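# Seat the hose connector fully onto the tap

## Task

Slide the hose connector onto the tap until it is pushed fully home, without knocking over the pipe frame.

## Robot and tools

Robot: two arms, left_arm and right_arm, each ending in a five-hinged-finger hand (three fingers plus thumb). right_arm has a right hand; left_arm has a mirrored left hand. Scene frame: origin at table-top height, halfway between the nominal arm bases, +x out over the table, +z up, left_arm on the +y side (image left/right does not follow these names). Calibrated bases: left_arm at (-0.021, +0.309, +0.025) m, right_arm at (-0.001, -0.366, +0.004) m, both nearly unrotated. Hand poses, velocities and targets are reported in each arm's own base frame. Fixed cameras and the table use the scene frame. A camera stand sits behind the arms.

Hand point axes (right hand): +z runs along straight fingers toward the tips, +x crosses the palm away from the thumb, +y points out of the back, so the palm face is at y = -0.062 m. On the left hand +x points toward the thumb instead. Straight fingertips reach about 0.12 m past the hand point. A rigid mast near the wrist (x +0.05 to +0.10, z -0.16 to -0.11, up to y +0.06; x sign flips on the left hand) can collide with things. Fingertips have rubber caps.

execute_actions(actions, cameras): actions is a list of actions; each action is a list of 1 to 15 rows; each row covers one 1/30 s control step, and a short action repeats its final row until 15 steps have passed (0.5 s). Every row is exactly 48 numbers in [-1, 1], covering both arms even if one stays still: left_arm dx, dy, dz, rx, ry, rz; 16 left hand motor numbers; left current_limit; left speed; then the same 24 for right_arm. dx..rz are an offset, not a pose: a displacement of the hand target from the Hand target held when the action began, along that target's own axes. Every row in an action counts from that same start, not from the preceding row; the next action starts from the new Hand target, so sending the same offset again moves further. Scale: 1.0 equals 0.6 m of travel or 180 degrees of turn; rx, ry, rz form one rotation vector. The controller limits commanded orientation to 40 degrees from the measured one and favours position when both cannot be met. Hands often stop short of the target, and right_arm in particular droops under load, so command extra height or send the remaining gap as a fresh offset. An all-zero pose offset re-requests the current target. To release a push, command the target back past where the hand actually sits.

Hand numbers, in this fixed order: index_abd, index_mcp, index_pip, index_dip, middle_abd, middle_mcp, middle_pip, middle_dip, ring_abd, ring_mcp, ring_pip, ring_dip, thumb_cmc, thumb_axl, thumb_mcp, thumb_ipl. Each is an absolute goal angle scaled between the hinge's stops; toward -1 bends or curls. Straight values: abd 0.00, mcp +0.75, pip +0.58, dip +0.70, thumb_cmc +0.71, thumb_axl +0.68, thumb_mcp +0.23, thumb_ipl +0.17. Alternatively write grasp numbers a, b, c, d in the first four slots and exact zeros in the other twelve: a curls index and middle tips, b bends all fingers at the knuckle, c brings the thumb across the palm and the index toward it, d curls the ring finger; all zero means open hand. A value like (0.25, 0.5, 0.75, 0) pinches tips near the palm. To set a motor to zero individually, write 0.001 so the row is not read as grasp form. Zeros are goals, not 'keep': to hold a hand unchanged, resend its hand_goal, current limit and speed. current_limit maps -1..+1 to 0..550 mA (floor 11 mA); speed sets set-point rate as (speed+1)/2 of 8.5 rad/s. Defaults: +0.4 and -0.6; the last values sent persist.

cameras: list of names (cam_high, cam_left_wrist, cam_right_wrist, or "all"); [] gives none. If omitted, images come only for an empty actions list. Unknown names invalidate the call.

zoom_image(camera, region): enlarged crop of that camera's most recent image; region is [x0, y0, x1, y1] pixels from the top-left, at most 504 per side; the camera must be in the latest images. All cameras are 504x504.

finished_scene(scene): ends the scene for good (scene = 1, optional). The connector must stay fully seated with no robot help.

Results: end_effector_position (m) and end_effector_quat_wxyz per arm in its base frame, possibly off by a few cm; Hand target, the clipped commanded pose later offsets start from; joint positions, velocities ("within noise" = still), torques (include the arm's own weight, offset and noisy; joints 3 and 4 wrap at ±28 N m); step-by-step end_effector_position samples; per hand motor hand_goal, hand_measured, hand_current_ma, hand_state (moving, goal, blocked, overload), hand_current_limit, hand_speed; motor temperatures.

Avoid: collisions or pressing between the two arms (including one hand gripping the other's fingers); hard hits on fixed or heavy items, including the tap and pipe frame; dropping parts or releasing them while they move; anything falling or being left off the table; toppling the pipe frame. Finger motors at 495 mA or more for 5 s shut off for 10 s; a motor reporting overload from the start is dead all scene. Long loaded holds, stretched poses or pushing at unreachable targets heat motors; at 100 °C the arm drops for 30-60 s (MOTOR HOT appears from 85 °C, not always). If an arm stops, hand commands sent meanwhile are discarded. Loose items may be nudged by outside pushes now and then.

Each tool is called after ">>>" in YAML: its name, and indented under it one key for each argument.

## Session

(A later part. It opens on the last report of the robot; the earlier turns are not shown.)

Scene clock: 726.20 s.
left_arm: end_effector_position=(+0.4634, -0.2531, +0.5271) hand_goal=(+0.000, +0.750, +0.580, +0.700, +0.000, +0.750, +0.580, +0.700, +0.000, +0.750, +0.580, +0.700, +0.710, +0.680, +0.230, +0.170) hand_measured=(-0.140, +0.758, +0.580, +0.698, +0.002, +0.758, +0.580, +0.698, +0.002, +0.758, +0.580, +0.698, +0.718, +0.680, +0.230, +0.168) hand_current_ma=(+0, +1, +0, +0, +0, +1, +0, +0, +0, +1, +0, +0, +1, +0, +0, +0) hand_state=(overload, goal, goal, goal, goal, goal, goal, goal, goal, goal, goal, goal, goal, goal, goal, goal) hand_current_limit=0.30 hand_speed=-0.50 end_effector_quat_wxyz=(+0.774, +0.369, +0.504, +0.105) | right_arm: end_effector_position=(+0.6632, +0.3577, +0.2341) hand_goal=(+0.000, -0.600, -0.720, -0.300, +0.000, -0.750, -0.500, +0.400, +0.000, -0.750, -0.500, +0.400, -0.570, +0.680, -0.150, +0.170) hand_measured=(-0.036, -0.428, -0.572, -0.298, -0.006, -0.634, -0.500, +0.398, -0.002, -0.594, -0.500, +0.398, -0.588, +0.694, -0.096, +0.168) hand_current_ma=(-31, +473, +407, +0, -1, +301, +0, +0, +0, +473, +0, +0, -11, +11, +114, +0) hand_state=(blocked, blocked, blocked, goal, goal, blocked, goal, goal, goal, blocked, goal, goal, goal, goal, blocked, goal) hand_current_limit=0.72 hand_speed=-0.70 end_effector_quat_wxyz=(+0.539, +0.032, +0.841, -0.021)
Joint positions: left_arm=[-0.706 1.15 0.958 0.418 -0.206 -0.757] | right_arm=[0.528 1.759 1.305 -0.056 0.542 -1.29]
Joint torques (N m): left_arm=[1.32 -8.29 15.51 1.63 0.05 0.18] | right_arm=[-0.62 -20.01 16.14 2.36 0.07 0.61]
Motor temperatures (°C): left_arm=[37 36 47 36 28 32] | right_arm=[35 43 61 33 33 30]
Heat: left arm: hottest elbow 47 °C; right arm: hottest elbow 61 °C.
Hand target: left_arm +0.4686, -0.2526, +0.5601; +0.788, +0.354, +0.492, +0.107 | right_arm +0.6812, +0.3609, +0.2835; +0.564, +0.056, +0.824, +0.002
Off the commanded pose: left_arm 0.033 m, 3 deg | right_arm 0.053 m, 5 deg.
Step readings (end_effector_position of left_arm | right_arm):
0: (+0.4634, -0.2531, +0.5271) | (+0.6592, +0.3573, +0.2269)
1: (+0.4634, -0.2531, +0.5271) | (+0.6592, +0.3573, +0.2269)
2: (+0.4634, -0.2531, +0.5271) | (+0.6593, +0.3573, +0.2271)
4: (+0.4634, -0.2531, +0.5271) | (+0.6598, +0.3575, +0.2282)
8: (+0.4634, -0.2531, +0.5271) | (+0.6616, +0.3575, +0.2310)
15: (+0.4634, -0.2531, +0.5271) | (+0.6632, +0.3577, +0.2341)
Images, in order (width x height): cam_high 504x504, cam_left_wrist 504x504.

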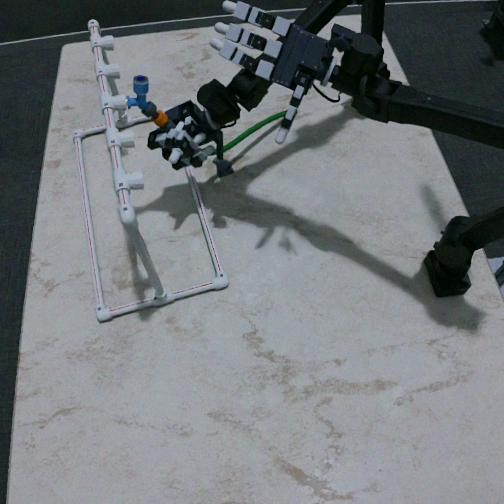

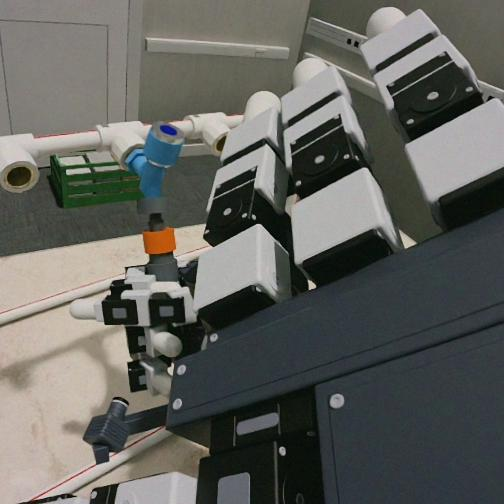

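>>> execute_actions:
  actions:
    - [[0,0,0,0,0,0, 0,0.75,0.58,0.7, 0,0.75,0.58,0.7, 0,0.75,0.58,0.7, 0.71,0.68,0.23,0.17, 0.3,-0.5, -0.0135,0.007,0.002,0,0,0, 0,-0.6,-0.72,-0.3, 0,-0.75,-0.5,0.4, 0,-0.75,-0.5,0.4, -0.57,0.68,-0.15,0.17, 0.72,-0.7]]
  cameras: ["cam_high","cam_left_wrist"]

>>> zoom_image:
  camera: "cam_high"
  region: [146, 102, 178, 134]

>>> zoom_image:
  camera: "cam_left_wrist"
  region: [125, 190, 195, 270]

Scene clock: 727.60 s.
left_arm: end_effector_position=(+0.4634, -0.2531, +0.5271) hand_goal=(+0.000, +0.750, +0.580, +0.700, +0.000, +0.750, +0.580, +0.700, +0.000, +0.750, +0.580, +0.700, +0.710, +0.680, +0.230, +0.170) hand_measured=(-0.140, +0.758, +0.580, +0.698, +0.002, +0.758, +0.580, +0.698, +0.002, +0.758, +0.580, +0.698, +0.718, +0.680, +0.230, +0.168) hand_current_ma=(+0, +1, +0, +0, +0, +1, +0, +0, +0, +1, +0, +0, +1, +0, +0, +0) hand_state=(overload, goal, goal, goal, goal, goal, goal, goal, goal, goal, goal, goal, goal, goal, goal, goal) hand_current_limit=0.30 hand_speed=-0.50 end_effector_quat_wxyz=(+0.774, +0.369, +0.504, +0.105) | right_arm: end_effector_position=(+0.6667, +0.3594, +0.2422) hand_goal=(+0.000, -0.600, -0.720, -0.300, +0.000, -0.750, -0.500, +0.400, +0.000, -0.750, -0.500, +0.400, -0.570, +0.680, -0.150, +0.170) hand_measured=(-0.036, -0.428, -0.572, -0.298, -0.006, -0.634, -0.500, +0.398, -0.002, -0.594, -0.500, +0.398, -0.588, +0.694, -0.096, +0.168) hand_current_ma=(-31, +473, +407, +0, -1, +301, +0, +0, +0, +473, +0, +0, -11, +11, +114, +0) hand_state=(blocked, blocked, blocked, goal, goal, blocked, goal, goal, goal, blocked, goal, goal, goal, goal, blocked, goal) hand_current_limit=0.72 hand_speed=-0.70 end_effector_quat_wxyz=(+0.539, +0.032, +0.842, -0.021)
Joint positions: left_arm=[-0.706 1.15 0.958 0.418 -0.206 -0.757] | right_arm=[0.528 1.759 1.328 -0.08 0.542 -1.29]
Joint torques (N m): left_arm=[1.32 -8.35 15.53 1.63 0.05 0.17] | right_arm=[-0.44 -19.6 16.62 2.37 0.12 0.61]
Motor temperatures (°C): left_arm=[37 36 48 36 28 32] | right_arm=[35 43 62 33 33 30]
Heat: left arm: hottest elbow 48 °C; right arm: hottest elbow 62 °C.
Hand target: left_arm +0.4686, -0.2526, +0.5601; +0.788, +0.354, +0.492, +0.107 | right_arm +0.6856, +0.3642, +0.2909; +0.564, +0.056, +0.824, +0.002
Off the commanded pose: left_arm 0.033 m, 3 deg | right_arm 0.052 m, 5 deg.
Step readings (end_effector_position of left_arm | right_arm):
0: (+0.4634, -0.2531, +0.5271) | (+0.6632, +0.3577, +0.2341)
1: (+0.4634, -0.2531, +0.5271) | (+0.6632, +0.3577, +0.2342)
2: (+0.4634, -0.2531, +0.5271) | (+0.6633, +0.3578, +0.2342)
4: (+0.4634, -0.2531, +0.5271) | (+0.6639, +0.3581, +0.2354)
8: (+0.4634, -0.2531, +0.5271) | (+0.6661, +0.3594, +0.2411)
15: (+0.4634, -0.2531, +0.5271) | (+0.6667, +0.3594, +0.2423)
Images, in order (width x height): cam_high 504x504, cam_left_wrist 504x504.

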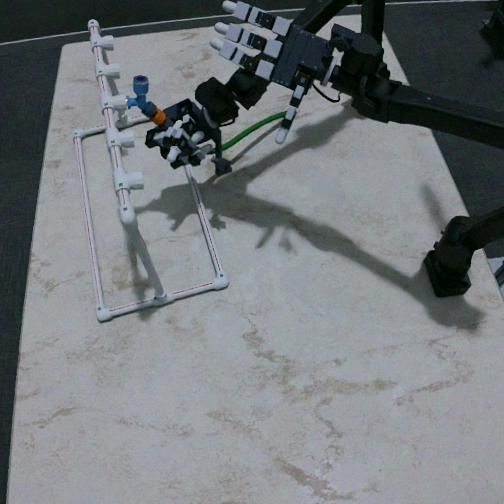

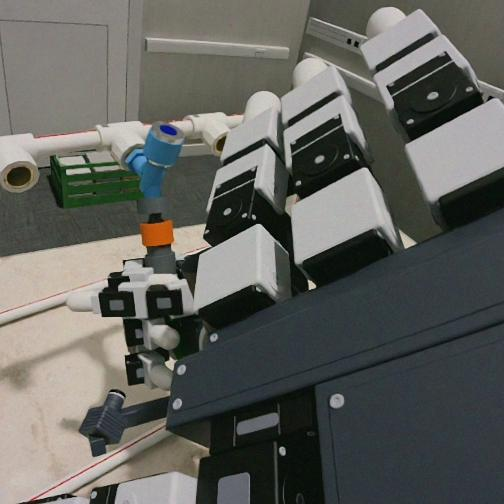

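Scaled by 15.750 from the camera's 504x504 image, which has a finer 720x720 frame.

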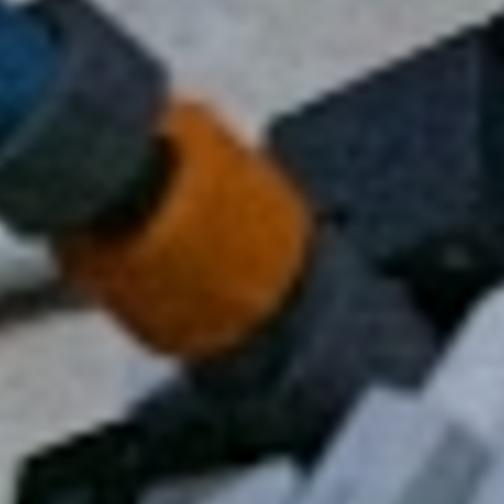

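Scaled by 6.300 from the camera's 504x504 image, which has a finer 720x720 frame.

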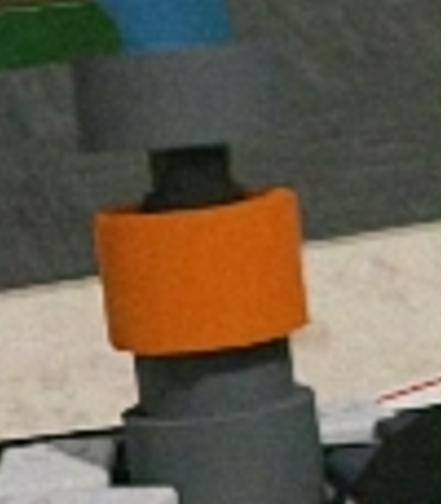

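>>> execute_actions:
  actions:
    - [[0,0,0,0,0,0, 0,0.75,0.58,0.7, 0,0.75,0.58,0.7, 0,0.75,0.58,0.7, 0.71,0.68,0.23,0.17, 0.3,-0.5, -0.0135,0.001,0.002,0,0,0, 0,-0.6,-0.72,-0.3, 0,-0.75,-0.5,0.4, 0,-0.75,-0.5,0.4, -0.57,0.68,-0.15,0.17, 0.72,-0.7]]
  cameras: ["cam_high","cam_left_wrist"]

>>> zoom_image:
  camera: "cam_high"
  region: [146, 102, 178, 134]

>>> zoom_image:
  camera: "cam_left_wrist"
  region: [125, 190, 195, 270]

Scene clock: 728.83 s.
left_arm: end_effector_position=(+0.4634, -0.2531, +0.5271) hand_goal=(+0.000, +0.750, +0.580, +0.700, +0.000, +0.750, +0.580, +0.700, +0.000, +0.750, +0.580, +0.700, +0.710, +0.680, +0.230, +0.170) hand_measured=(-0.140, +0.758, +0.580, +0.698, +0.002, +0.758, +0.580, +0.698, +0.002, +0.758, +0.580, +0.698, +0.718, +0.680, +0.230, +0.168) hand_current_ma=(+0, +1, +0, +0, +0, +1, +0, +0, +0, +1, +0, +0, +1, +0, +0, +0) hand_state=(overload, goal, goal, goal, goal, goal, goal, goal, goal, goal, goal, goal, goal, goal, goal, goal) hand_current_limit=0.30 hand_speed=-0.50 end_effector_quat_wxyz=(+0.774, +0.369, +0.504, +0.105) | right_arm: end_effector_position=(+0.6673, +0.3586, +0.2420) hand_goal=(+0.000, -0.600, -0.720, -0.300, +0.000, -0.750, -0.500, +0.400, +0.000, -0.750, -0.500, +0.400, -0.570, +0.680, -0.150, +0.170) hand_measured=(-0.036, -0.428, -0.572, -0.298, -0.006, -0.634, -0.500, +0.398, -0.002, -0.594, -0.500, +0.398, -0.588, +0.694, -0.096, +0.168) hand_current_ma=(-31, +473, +407, +0, -1, +301, +0, +0, +0, +473, +0, +0, -11, +11, +114, +0) hand_state=(blocked, blocked, blocked, goal, goal, blocked, goal, goal, goal, blocked, goal, goal, goal, goal, blocked, goal) hand_current_limit=0.72 hand_speed=-0.70 end_effector_quat_wxyz=(+0.534, +0.031, +0.844, -0.023)
Joint positions: left_arm=[-0.706 1.15 0.958 0.418 -0.206 -0.757] | right_arm=[0.527 1.759 1.337 -0.101 0.541 -1.289]
Joint torques (N m): left_arm=[1.38 -8.35 15.53 1.66 0.05 0.18] | right_arm=[-0.56 -19.66 17.42 2.58 0.02 0.57]
Motor temperatures (°C): left_arm=[37 36 48 36 28 32] | right_arm=[35 43 62 33 33 30]
Heat: left arm: hottest elbow 48 °C; right arm: hottest elbow 62 °C.
Hand target: left_arm +0.4686, -0.2526, +0.5601; +0.788, +0.354, +0.492, +0.107 | right_arm +0.6896, +0.3640, +0.2979; +0.564, +0.056, +0.824, +0.002
Off the commanded pose: left_arm 0.033 m, 3 deg | right_arm 0.061 m, 6 deg.
Step readings (end_effector_position of left_arm | right_arm):
0: (+0.4634, -0.2531, +0.5271) | (+0.6667, +0.3594, +0.2422)
1: (+0.4634, -0.2531, +0.5271) | (+0.6667, +0.3594, +0.2422)
2: (+0.4634, -0.2531, +0.5271) | (+0.6668, +0.3594, +0.2424)
4: (+0.4634, -0.2531, +0.5271) | (+0.6668, +0.3594, +0.2422)
8: (+0.4634, -0.2531, +0.5271) | (+0.6672, +0.3588, +0.2421)
15: (+0.4634, -0.2531, +0.5271) | (+0.6673, +0.3586, +0.2421)
Images, in order (width x height): cam_high 504x504, cam_left_wrist 504x504.

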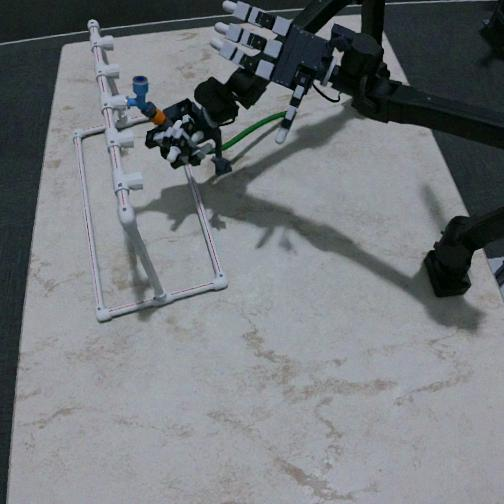

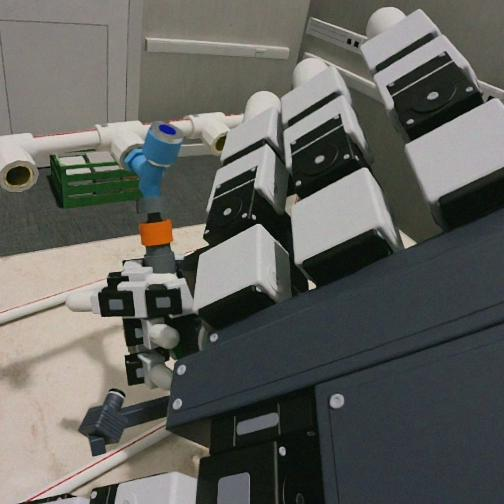

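Scaled by 15.750 from the camera's 504x504 image, which has a finer 720x720 frame.

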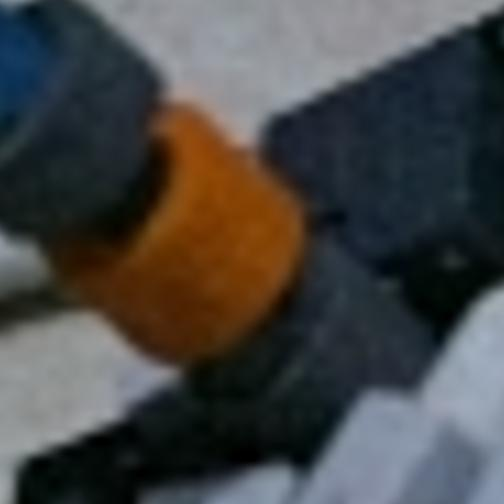

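Scaled by 6.300 from the camera's 504x504 image, which has a finer 720x720 frame.

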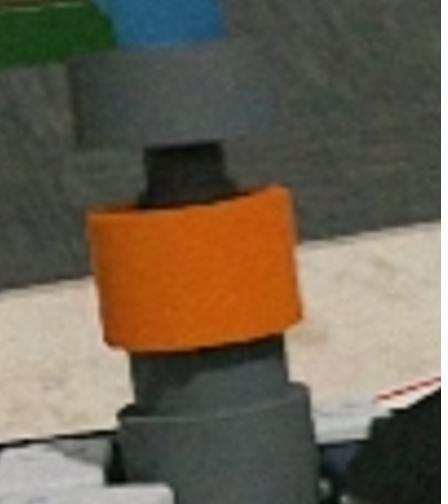

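>>> zoom_image:
  camera: "cam_left_wrist"
  region: [130, 192, 180, 242]

>>> zoom_image:
  camera: "cam_high"
  region: [144, 98, 168, 122]

Scaled by 10.080 from the camera's 504x504 image, which has a finer 720x720 frame.

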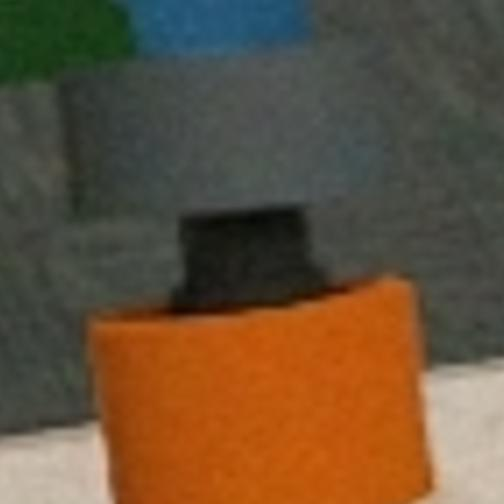

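Scaled by 21.000 from the camera's 504x504 image, which has a finer 720x720 frame.

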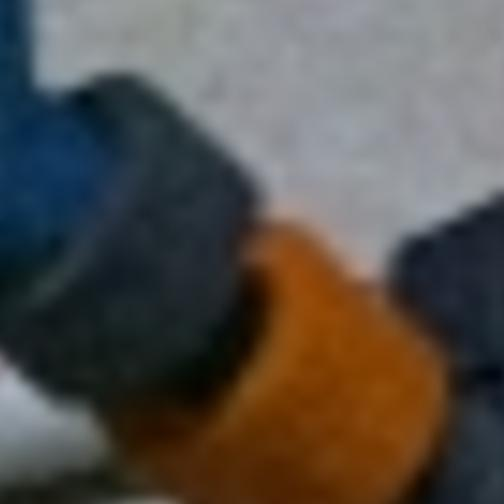

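>>> execute_actions:
  actions:
    - [[0,0,0,0,0,0, 0,0.75,0.58,0.7, 0,0.75,0.58,0.7, 0,0.75,0.58,0.7, 0.71,0.68,0.23,0.17, 0.3,-0.5, -0.003,0.02,0.001,0,0,0, 0,-0.6,-0.72,-0.3, 0,-0.75,-0.5,0.4, 0,-0.75,-0.5,0.4, -0.57,0.68,-0.15,0.17, 0.72,-0.7],[0,0,0,0,0,0, 0,0.75,0.58,0.7, 0,0.75,0.58,0.7, 0,0.75,0.58,0.7, 0.71,0.68,0.23,0.17, 0.3,-0.5, -0.004,0.033,0.001,0,0,0, 0,-0.6,-0.72,-0.3, 0,-0.75,-0.5,0.4, 0,-0.75,-0.5,0.4, -0.57,0.68,-0.15,0.17, 0.72,-0.7],[0,0,0,0,0,0, 0,0.75,0.58,0.7, 0,0.75,0.58,0.7, 0,0.75,0.58,0.7, 0.71,0.68,0.23,0.17, 0.3,-0.5, -0.005,0.033,0.001,0,0.006,0, 0,-0.6,-0.72,-0.3, 0,-0.75,-0.5,0.4, 0,-0.75,-0.5,0.4, -0.57,0.68,-0.15,0.17, 0.72,-0.7],[0,0,0,0,0,0, 0,0.75,0.58,0.7, 0,0.75,0.58,0.7, 0,0.75,0.58,0.7, 0.71,0.68,0.23,0.17, 0.3,-0.5, -0.006,0.02,0.001,0,0.009,0, 0,-0.6,-0.72,-0.3, 0,-0.75,-0.5,0.4, 0,-0.75,-0.5,0.4, -0.57,0.68,-0.15,0.17, 0.72,-0.7],[0,0,0,0,0,0, 0,0.75,0.58,0.7, 0,0.75,0.58,0.7, 0,0.75,0.58,0.7, 0.71,0.68,0.23,0.17, 0.3,-0.5, -0.007,0.0,0.001,0,0.009,0, 0,-0.6,-0.72,-0.3, 0,-0.75,-0.5,0.4, 0,-0.75,-0.5,0.4, -0.57,0.68,-0.15,0.17, 0.72,-0.7],[0,0,0,0,0,0, 0,0.75,0.58,0.7, 0,0.75,0.58,0.7, 0,0.75,0.58,0.7, 0.71,0.68,0.23,0.17, 0.3,-0.5, -0.008,-0.02,0.001,0,0.006,0, 0,-0.6,-0.72,-0.3, 0,-0.75,-0.5,0.4, 0,-0.75,-0.5,0.4, -0.57,0.68,-0.15,0.17, 0.72,-0.7],[0,0,0,0,0,0, 0,0.75,0.58,0.7, 0,0.75,0.58,0.7, 0,0.75,0.58,0.7, 0.71,0.68,0.23,0.17, 0.3,-0.5, -0.008,-0.033,0.001,0,0,0, 0,-0.6,-0.72,-0.3, 0,-0.75,-0.5,0.4, 0,-0.75,-0.5,0.4, -0.57,0.68,-0.15,0.17, 0.72,-0.7],[0,0,0,0,0,0, 0,0.75,0.58,0.7, 0,0.75,0.58,0.7, 0,0.75,0.58,0.7, 0.71,0.68,0.23,0.17, 0.3,-0.5, -0.008,-0.033,0.001,0,-0.006,0, 0,-0.6,-0.72,-0.3, 0,-0.75,-0.5,0.4, 0,-0.75,-0.5,0.4, -0.57,0.68,-0.15,0.17, 0.72,-0.7],[0,0,0,0,0,0, 0,0.75,0.58,0.7, 0,0.75,0.58,0.7, 0,0.75,0.58,0.7, 0.71,0.68,0.23,0.17, 0.3,-0.5, -0.008,-0.02,0.001,0,-0.009,0, 0,-0.6,-0.72,-0.3, 0,-0.75,-0.5,0.4, 0,-0.75,-0.5,0.4, -0.57,0.68,-0.15,0.17, 0.72,-0.7],[0,0,0,0,0,0, 0,0.75,0.58,0.7, 0,0.75,0.58,0.7, 0,0.75,0.58,0.7, 0.71,0.68,0.23,0.17, 0.3,-0.5, -0.008,-0.005,0.001,0,-0.006,0, 0,-0.6,-0.72,-0.3, 0,-0.75,-0.5,0.4, 0,-0.75,-0.5,0.4, -0.57,0.68,-0.15,0.17, 0.72,-0.7],[0,0,0,0,0,0, 0,0.75,0.58,0.7, 0,0.75,0.58,0.7, 0,0.75,0.58,0.7, 0.71,0.68,0.23,0.17, 0.3,-0.5, -0.008,0.0,0.001,0,0,0, 0,-0.6,-0.72,-0.3, 0,-0.75,-0.5,0.4, 0,-0.75,-0.5,0.4, -0.57,0.68,-0.15,0.17, 0.72,-0.7]]
  cameras: ["cam_high","cam_left_wrist"]

>>> zoom_image:
  camera: "cam_high"
  region: [144, 98, 168, 122]

>>> zoom_image:
  camera: "cam_left_wrist"
  region: [130, 192, 180, 242]

Scene clock: 737.07 s.
left_arm: end_effector_position=(+0.4634, -0.2531, +0.5271) hand_goal=(+0.000, +0.750, +0.580, +0.700, +0.000, +0.750, +0.580, +0.700, +0.000, +0.750, +0.580, +0.700, +0.710, +0.680, +0.230, +0.170) hand_measured=(-0.140, +0.758, +0.580, +0.698, +0.002, +0.758, +0.580, +0.698, +0.002, +0.758, +0.580, +0.698, +0.718, +0.680, +0.230, +0.168) hand_current_ma=(+0, +1, +0, +0, +0, +1, +0, +0, +0, +1, +0, +0, +1, +0, +0, +0) hand_state=(overload, goal, goal, goal, goal, goal, goal, goal, goal, goal, goal, goal, goal, goal, goal, goal) hand_current_limit=0.30 hand_speed=-0.50 end_effector_quat_wxyz=(+0.774, +0.369, +0.504, +0.105) | right_arm: end_effector_position=(+0.6696, +0.3565, +0.2433) hand_goal=(+0.000, -0.600, -0.720, -0.300, +0.000, -0.750, -0.500, +0.400, +0.000, -0.750, -0.500, +0.400, -0.570, +0.680, -0.150, +0.170) hand_measured=(-0.038, -0.428, -0.572, -0.298, -0.006, -0.634, -0.500, +0.398, -0.002, -0.594, -0.500, +0.398, -0.588, +0.694, -0.096, +0.168) hand_current_ma=(-31, +473, +407, +0, -1, +301, +0, +0, +0, +473, +0, +0, -11, +11, +113, +0) hand_state=(blocked, blocked, blocked, goal, goal, blocked, goal, goal, goal, blocked, goal, goal, goal, goal, blocked, goal) hand_current_limit=0.72 hand_speed=-0.70 end_effector_quat_wxyz=(+0.526, +0.029, +0.849, -0.023)
Joint positions: left_arm=[-0.706 1.15 0.958 0.418 -0.206 -0.757] | right_arm=[0.519 1.759 1.353 -0.135 0.527 -1.287]
Joint torques (N m): left_arm=[1.38 -8.35 15.53 1.65 0.05 0.18] | right_arm=[-0.21 -19.9 17.1 3.45 0.52 0.54]
Motor temperatures (°C): left_arm=[37 36 50 36 28 32] | right_arm=[35 43 60 33 33 30]
Heat: left arm: hottest elbow 50 °C; right arm: hottest elbow 60 °C.
Hand target: left_arm +0.4686, -0.2526, +0.5601; +0.788, +0.354, +0.492, +0.107 | right_arm +0.6919, +0.3636, +0.3022; +0.564, +0.056, +0.824, +0.002
Off the commanded pose: left_arm 0.033 m, 3 deg | right_arm 0.063 m, 7 deg.
Step readings (end_effector_position of left_arm | right_arm):
0: (+0.4634, -0.2531, +0.5271) | (+0.6673, +0.3586, +0.2420)
1: (+0.4634, -0.2531, +0.5271) | (+0.6674, +0.3587, +0.2423)
2: (+0.4634, -0.2531, +0.5271) | (+0.6675, +0.3586, +0.2424)
4: (+0.4634, -0.2531, +0.5271) | (+0.6681, +0.3582, +0.2430)
8: (+0.4634, -0.2531, +0.5271) | (+0.6681, +0.3584, +0.2424)
15: (+0.4634, -0.2531, +0.5271) | (+0.6696, +0.3566, +0.2433)
Images, in order (width x height): cam_high 504x504, cam_left_wrist 504x504.

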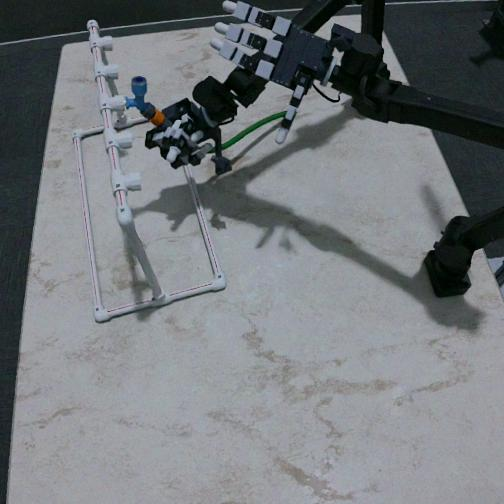

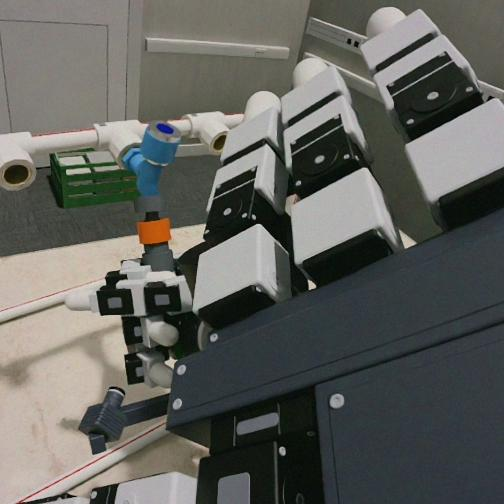

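Scaled by 21.000 from the camera's 504x504 image, which has a finer 720x720 frame.

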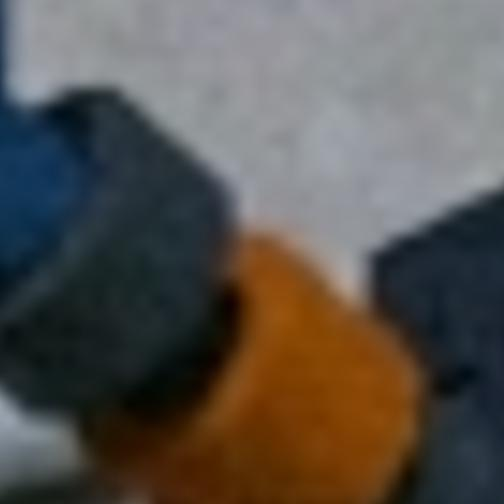

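Scaled by 10.080 from the camera's 504x504 image, which has a finer 720x720 frame.

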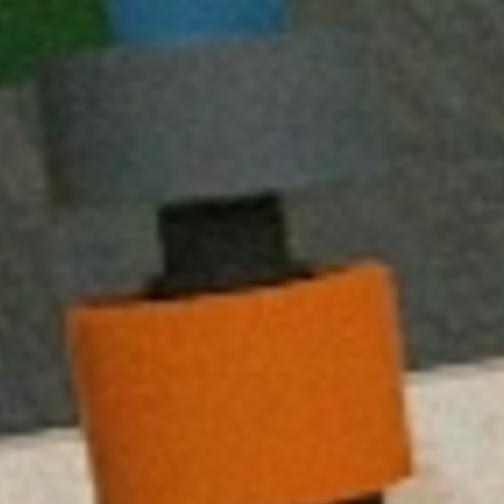

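>>> execute_actions:
  actions:
    - [[0.0788,-0.0122,-0.0552,0,0,0, 0,0.75,0.58,0.7, 0,0.75,0.58,0.7, 0,0.75,0.58,0.7, 0.71,0.68,0.23,0.17, 0.3,-0.5, 0.0122,0.0003,-0.0029,0,-0.0055,0, 0,-0.6,-0.72,-0.3, 0,-0.75,-0.5,0.4, 0,-0.75,-0.5,0.4, -0.57,0.68,-0.15,0.17, 0.72,-0.7]]
    - [[0.0788,-0.0122,-0.0552,0,0,0, 0,0.75,0.58,0.7, 0,0.75,0.58,0.7, 0,0.75,0.58,0.7, 0.71,0.68,0.23,0.17, 0.3,-0.5, 0.0122,0.0003,-0.0029,0,-0.0055,0, 0,-0.6,-0.72,-0.3, 0,-0.75,-0.5,0.4, 0,-0.75,-0.5,0.4, -0.57,0.68,-0.15,0.17, 0.72,-0.7]]
    - [[0.0788,-0.0122,-0.0552,0,0,0, 0,0.75,0.58,0.7, 0,0.75,0.58,0.7, 0,0.75,0.58,0.7, 0.71,0.68,0.23,0.17, 0.3,-0.5, 0,0,0,0,0,0, 0,-0.6,-0.72,-0.3, 0,-0.75,-0.5,0.4, 0,-0.75,-0.5,0.4, -0.57,0.68,-0.15,0.17, 0.72,-0.7]]
  cameras: ["cam_high","cam_left_wrist"]

>>> zoom_image:
  camera: "cam_high"
  region: [144, 98, 168, 122]

Scene clock: 740.37 s.
left_arm: end_effector_position=(+0.4517, -0.1542, +0.4179) hand_goal=(+0.000, +0.750, +0.580, +0.700, +0.000, +0.750, +0.580, +0.700, +0.000, +0.750, +0.580, +0.700, +0.710, +0.680, +0.230, +0.170) hand_measured=(-0.102, +0.758, +0.580, +0.698, +0.002, +0.758, +0.580, +0.698, +0.002, +0.758, +0.580, +0.698, +0.718, +0.680, +0.230, +0.168) hand_current_ma=(+0, +1, +0, +0, +0, +1, +0, +0, +0, +1, +0, +0, +1, +0, +0, +0) hand_state=(overload, goal, goal, goal, goal, goal, goal, goal, goal, goal, goal, goal, goal, goal, goal, goal) hand_current_limit=0.30 hand_speed=-0.50 end_effector_quat_wxyz=(+0.782, +0.362, +0.496, +0.110) | right_arm: end_effector_position=(+0.6728, +0.3565, +0.2445) hand_goal=(+0.000, -0.600, -0.720, -0.300, +0.000, -0.750, -0.500, +0.400, +0.000, -0.750, -0.500, +0.400, -0.570, +0.680, -0.150, +0.170) hand_measured=(-0.038, -0.428, -0.572, -0.298, -0.006, -0.634, -0.500, +0.398, -0.002, -0.594, -0.500, +0.398, -0.588, +0.694, -0.096, +0.168) hand_current_ma=(-31, +473, +407, +0, -1, +301, +0, +0, +0, +473, +0, +0, -11, +11, +113, +0) hand_state=(blocked, blocked, blocked, goal, goal, blocked, goal, goal, goal, blocked, goal, goal, goal, goal, blocked, goal) hand_current_limit=0.72 hand_speed=-0.70 end_effector_quat_wxyz=(+0.539, +0.033, +0.841, -0.027)
Joint positions: left_arm=[-0.489 1.086 0.59 0.745 0.003 -0.801] | right_arm=[0.522 1.766 1.346 -0.091 0.549 -1.297]
Joint torques (N m): left_arm=[1.2 -7.18 8.64 2.66 0.02 -0.02] | right_arm=[0.44 -20.13 13.42 5.34 0.5 0.51]
Motor temperatures (°C): left_arm=[37 36 50 36 28 32] | right_arm=[35 43 60 33 33 30]
Heat: left arm: hottest elbow 50 °C; right arm: hottest elbow 60 °C.
Hand target: left_arm +0.4499, -0.1501, +0.4200; +0.788, +0.354, +0.492, +0.107 | right_arm +0.6835, +0.3656, +0.2901; +0.578, +0.056, +0.814, +0.001
Off the commanded pose: left_arm 0.005 m, 1 deg | right_arm 0.047 m, 7 deg.
Step readings (end_effector_position of left_arm | right_arm):
0: (+0.4634, -0.2531, +0.5271) | (+0.6696, +0.3565, +0.2433)
1: (+0.4635, -0.2532, +0.5272) | (+0.6697, +0.3564, +0.2433)
2: (+0.4643, -0.2528, +0.5277) | (+0.6696, +0.3564, +0.2433)
4: (+0.4651, -0.2498, +0.5277) | (+0.6698, +0.3561, +0.2434)
8: (+0.4662, -0.2318, +0.5155) | (+0.6700, +0.3561, +0.2438)
15: (+0.4679, -0.2251, +0.5056) | (+0.6702, +0.3560, +0.2439)
16: (+0.4676, -0.2252, +0.5053) | (+0.6701, +0.3562, +0.2439)
17: (+0.4667, -0.2240, +0.5043) | (+0.6705, +0.3561, +0.2443)
19: (+0.4621, -0.2175, +0.4952) | (+0.6715, +0.3562, +0.2443)
23: (+0.4606, -0.1978, +0.4675) | (+0.6724, +0.3564, +0.2444)
30: (+0.4609, -0.1903, +0.4595) | (+0.6727, +0.3565, +0.2442)
31: (+0.4607, -0.1902, +0.4596) | (+0.6728, +0.3564, +0.2443)
32: (+0.4597, -0.1891, +0.4587) | (+0.6728, +0.3564, +0.2444)
34: (+0.4554, -0.1829, +0.4504) | (+0.6728, +0.3565, +0.2444)
38: (+0.4536, -0.1621, +0.4218) | (+0.6728, +0.3565, +0.2445)
45: (+0.4522, -0.1543, +0.4168) | (+0.6728, +0.3565, +0.2445)
Images, in order (width x height): cam_high 504x504, cam_left_wrist 504x504.

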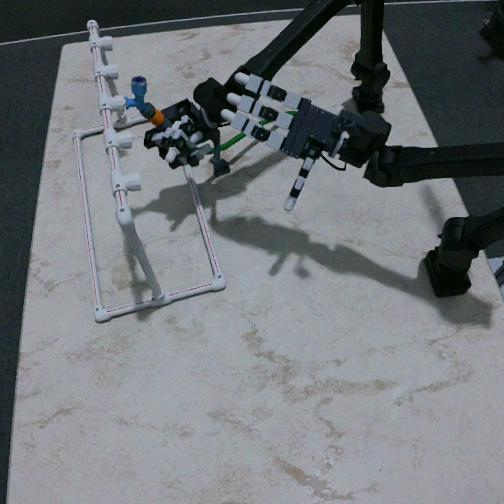

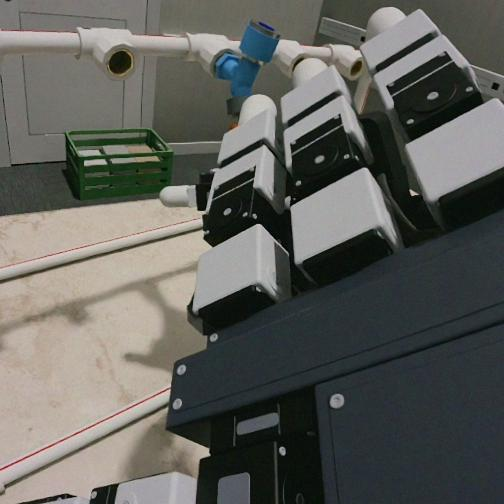

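Scaled by 21.000 from the camera's 504x504 image, which has a finer 720x720 frame.

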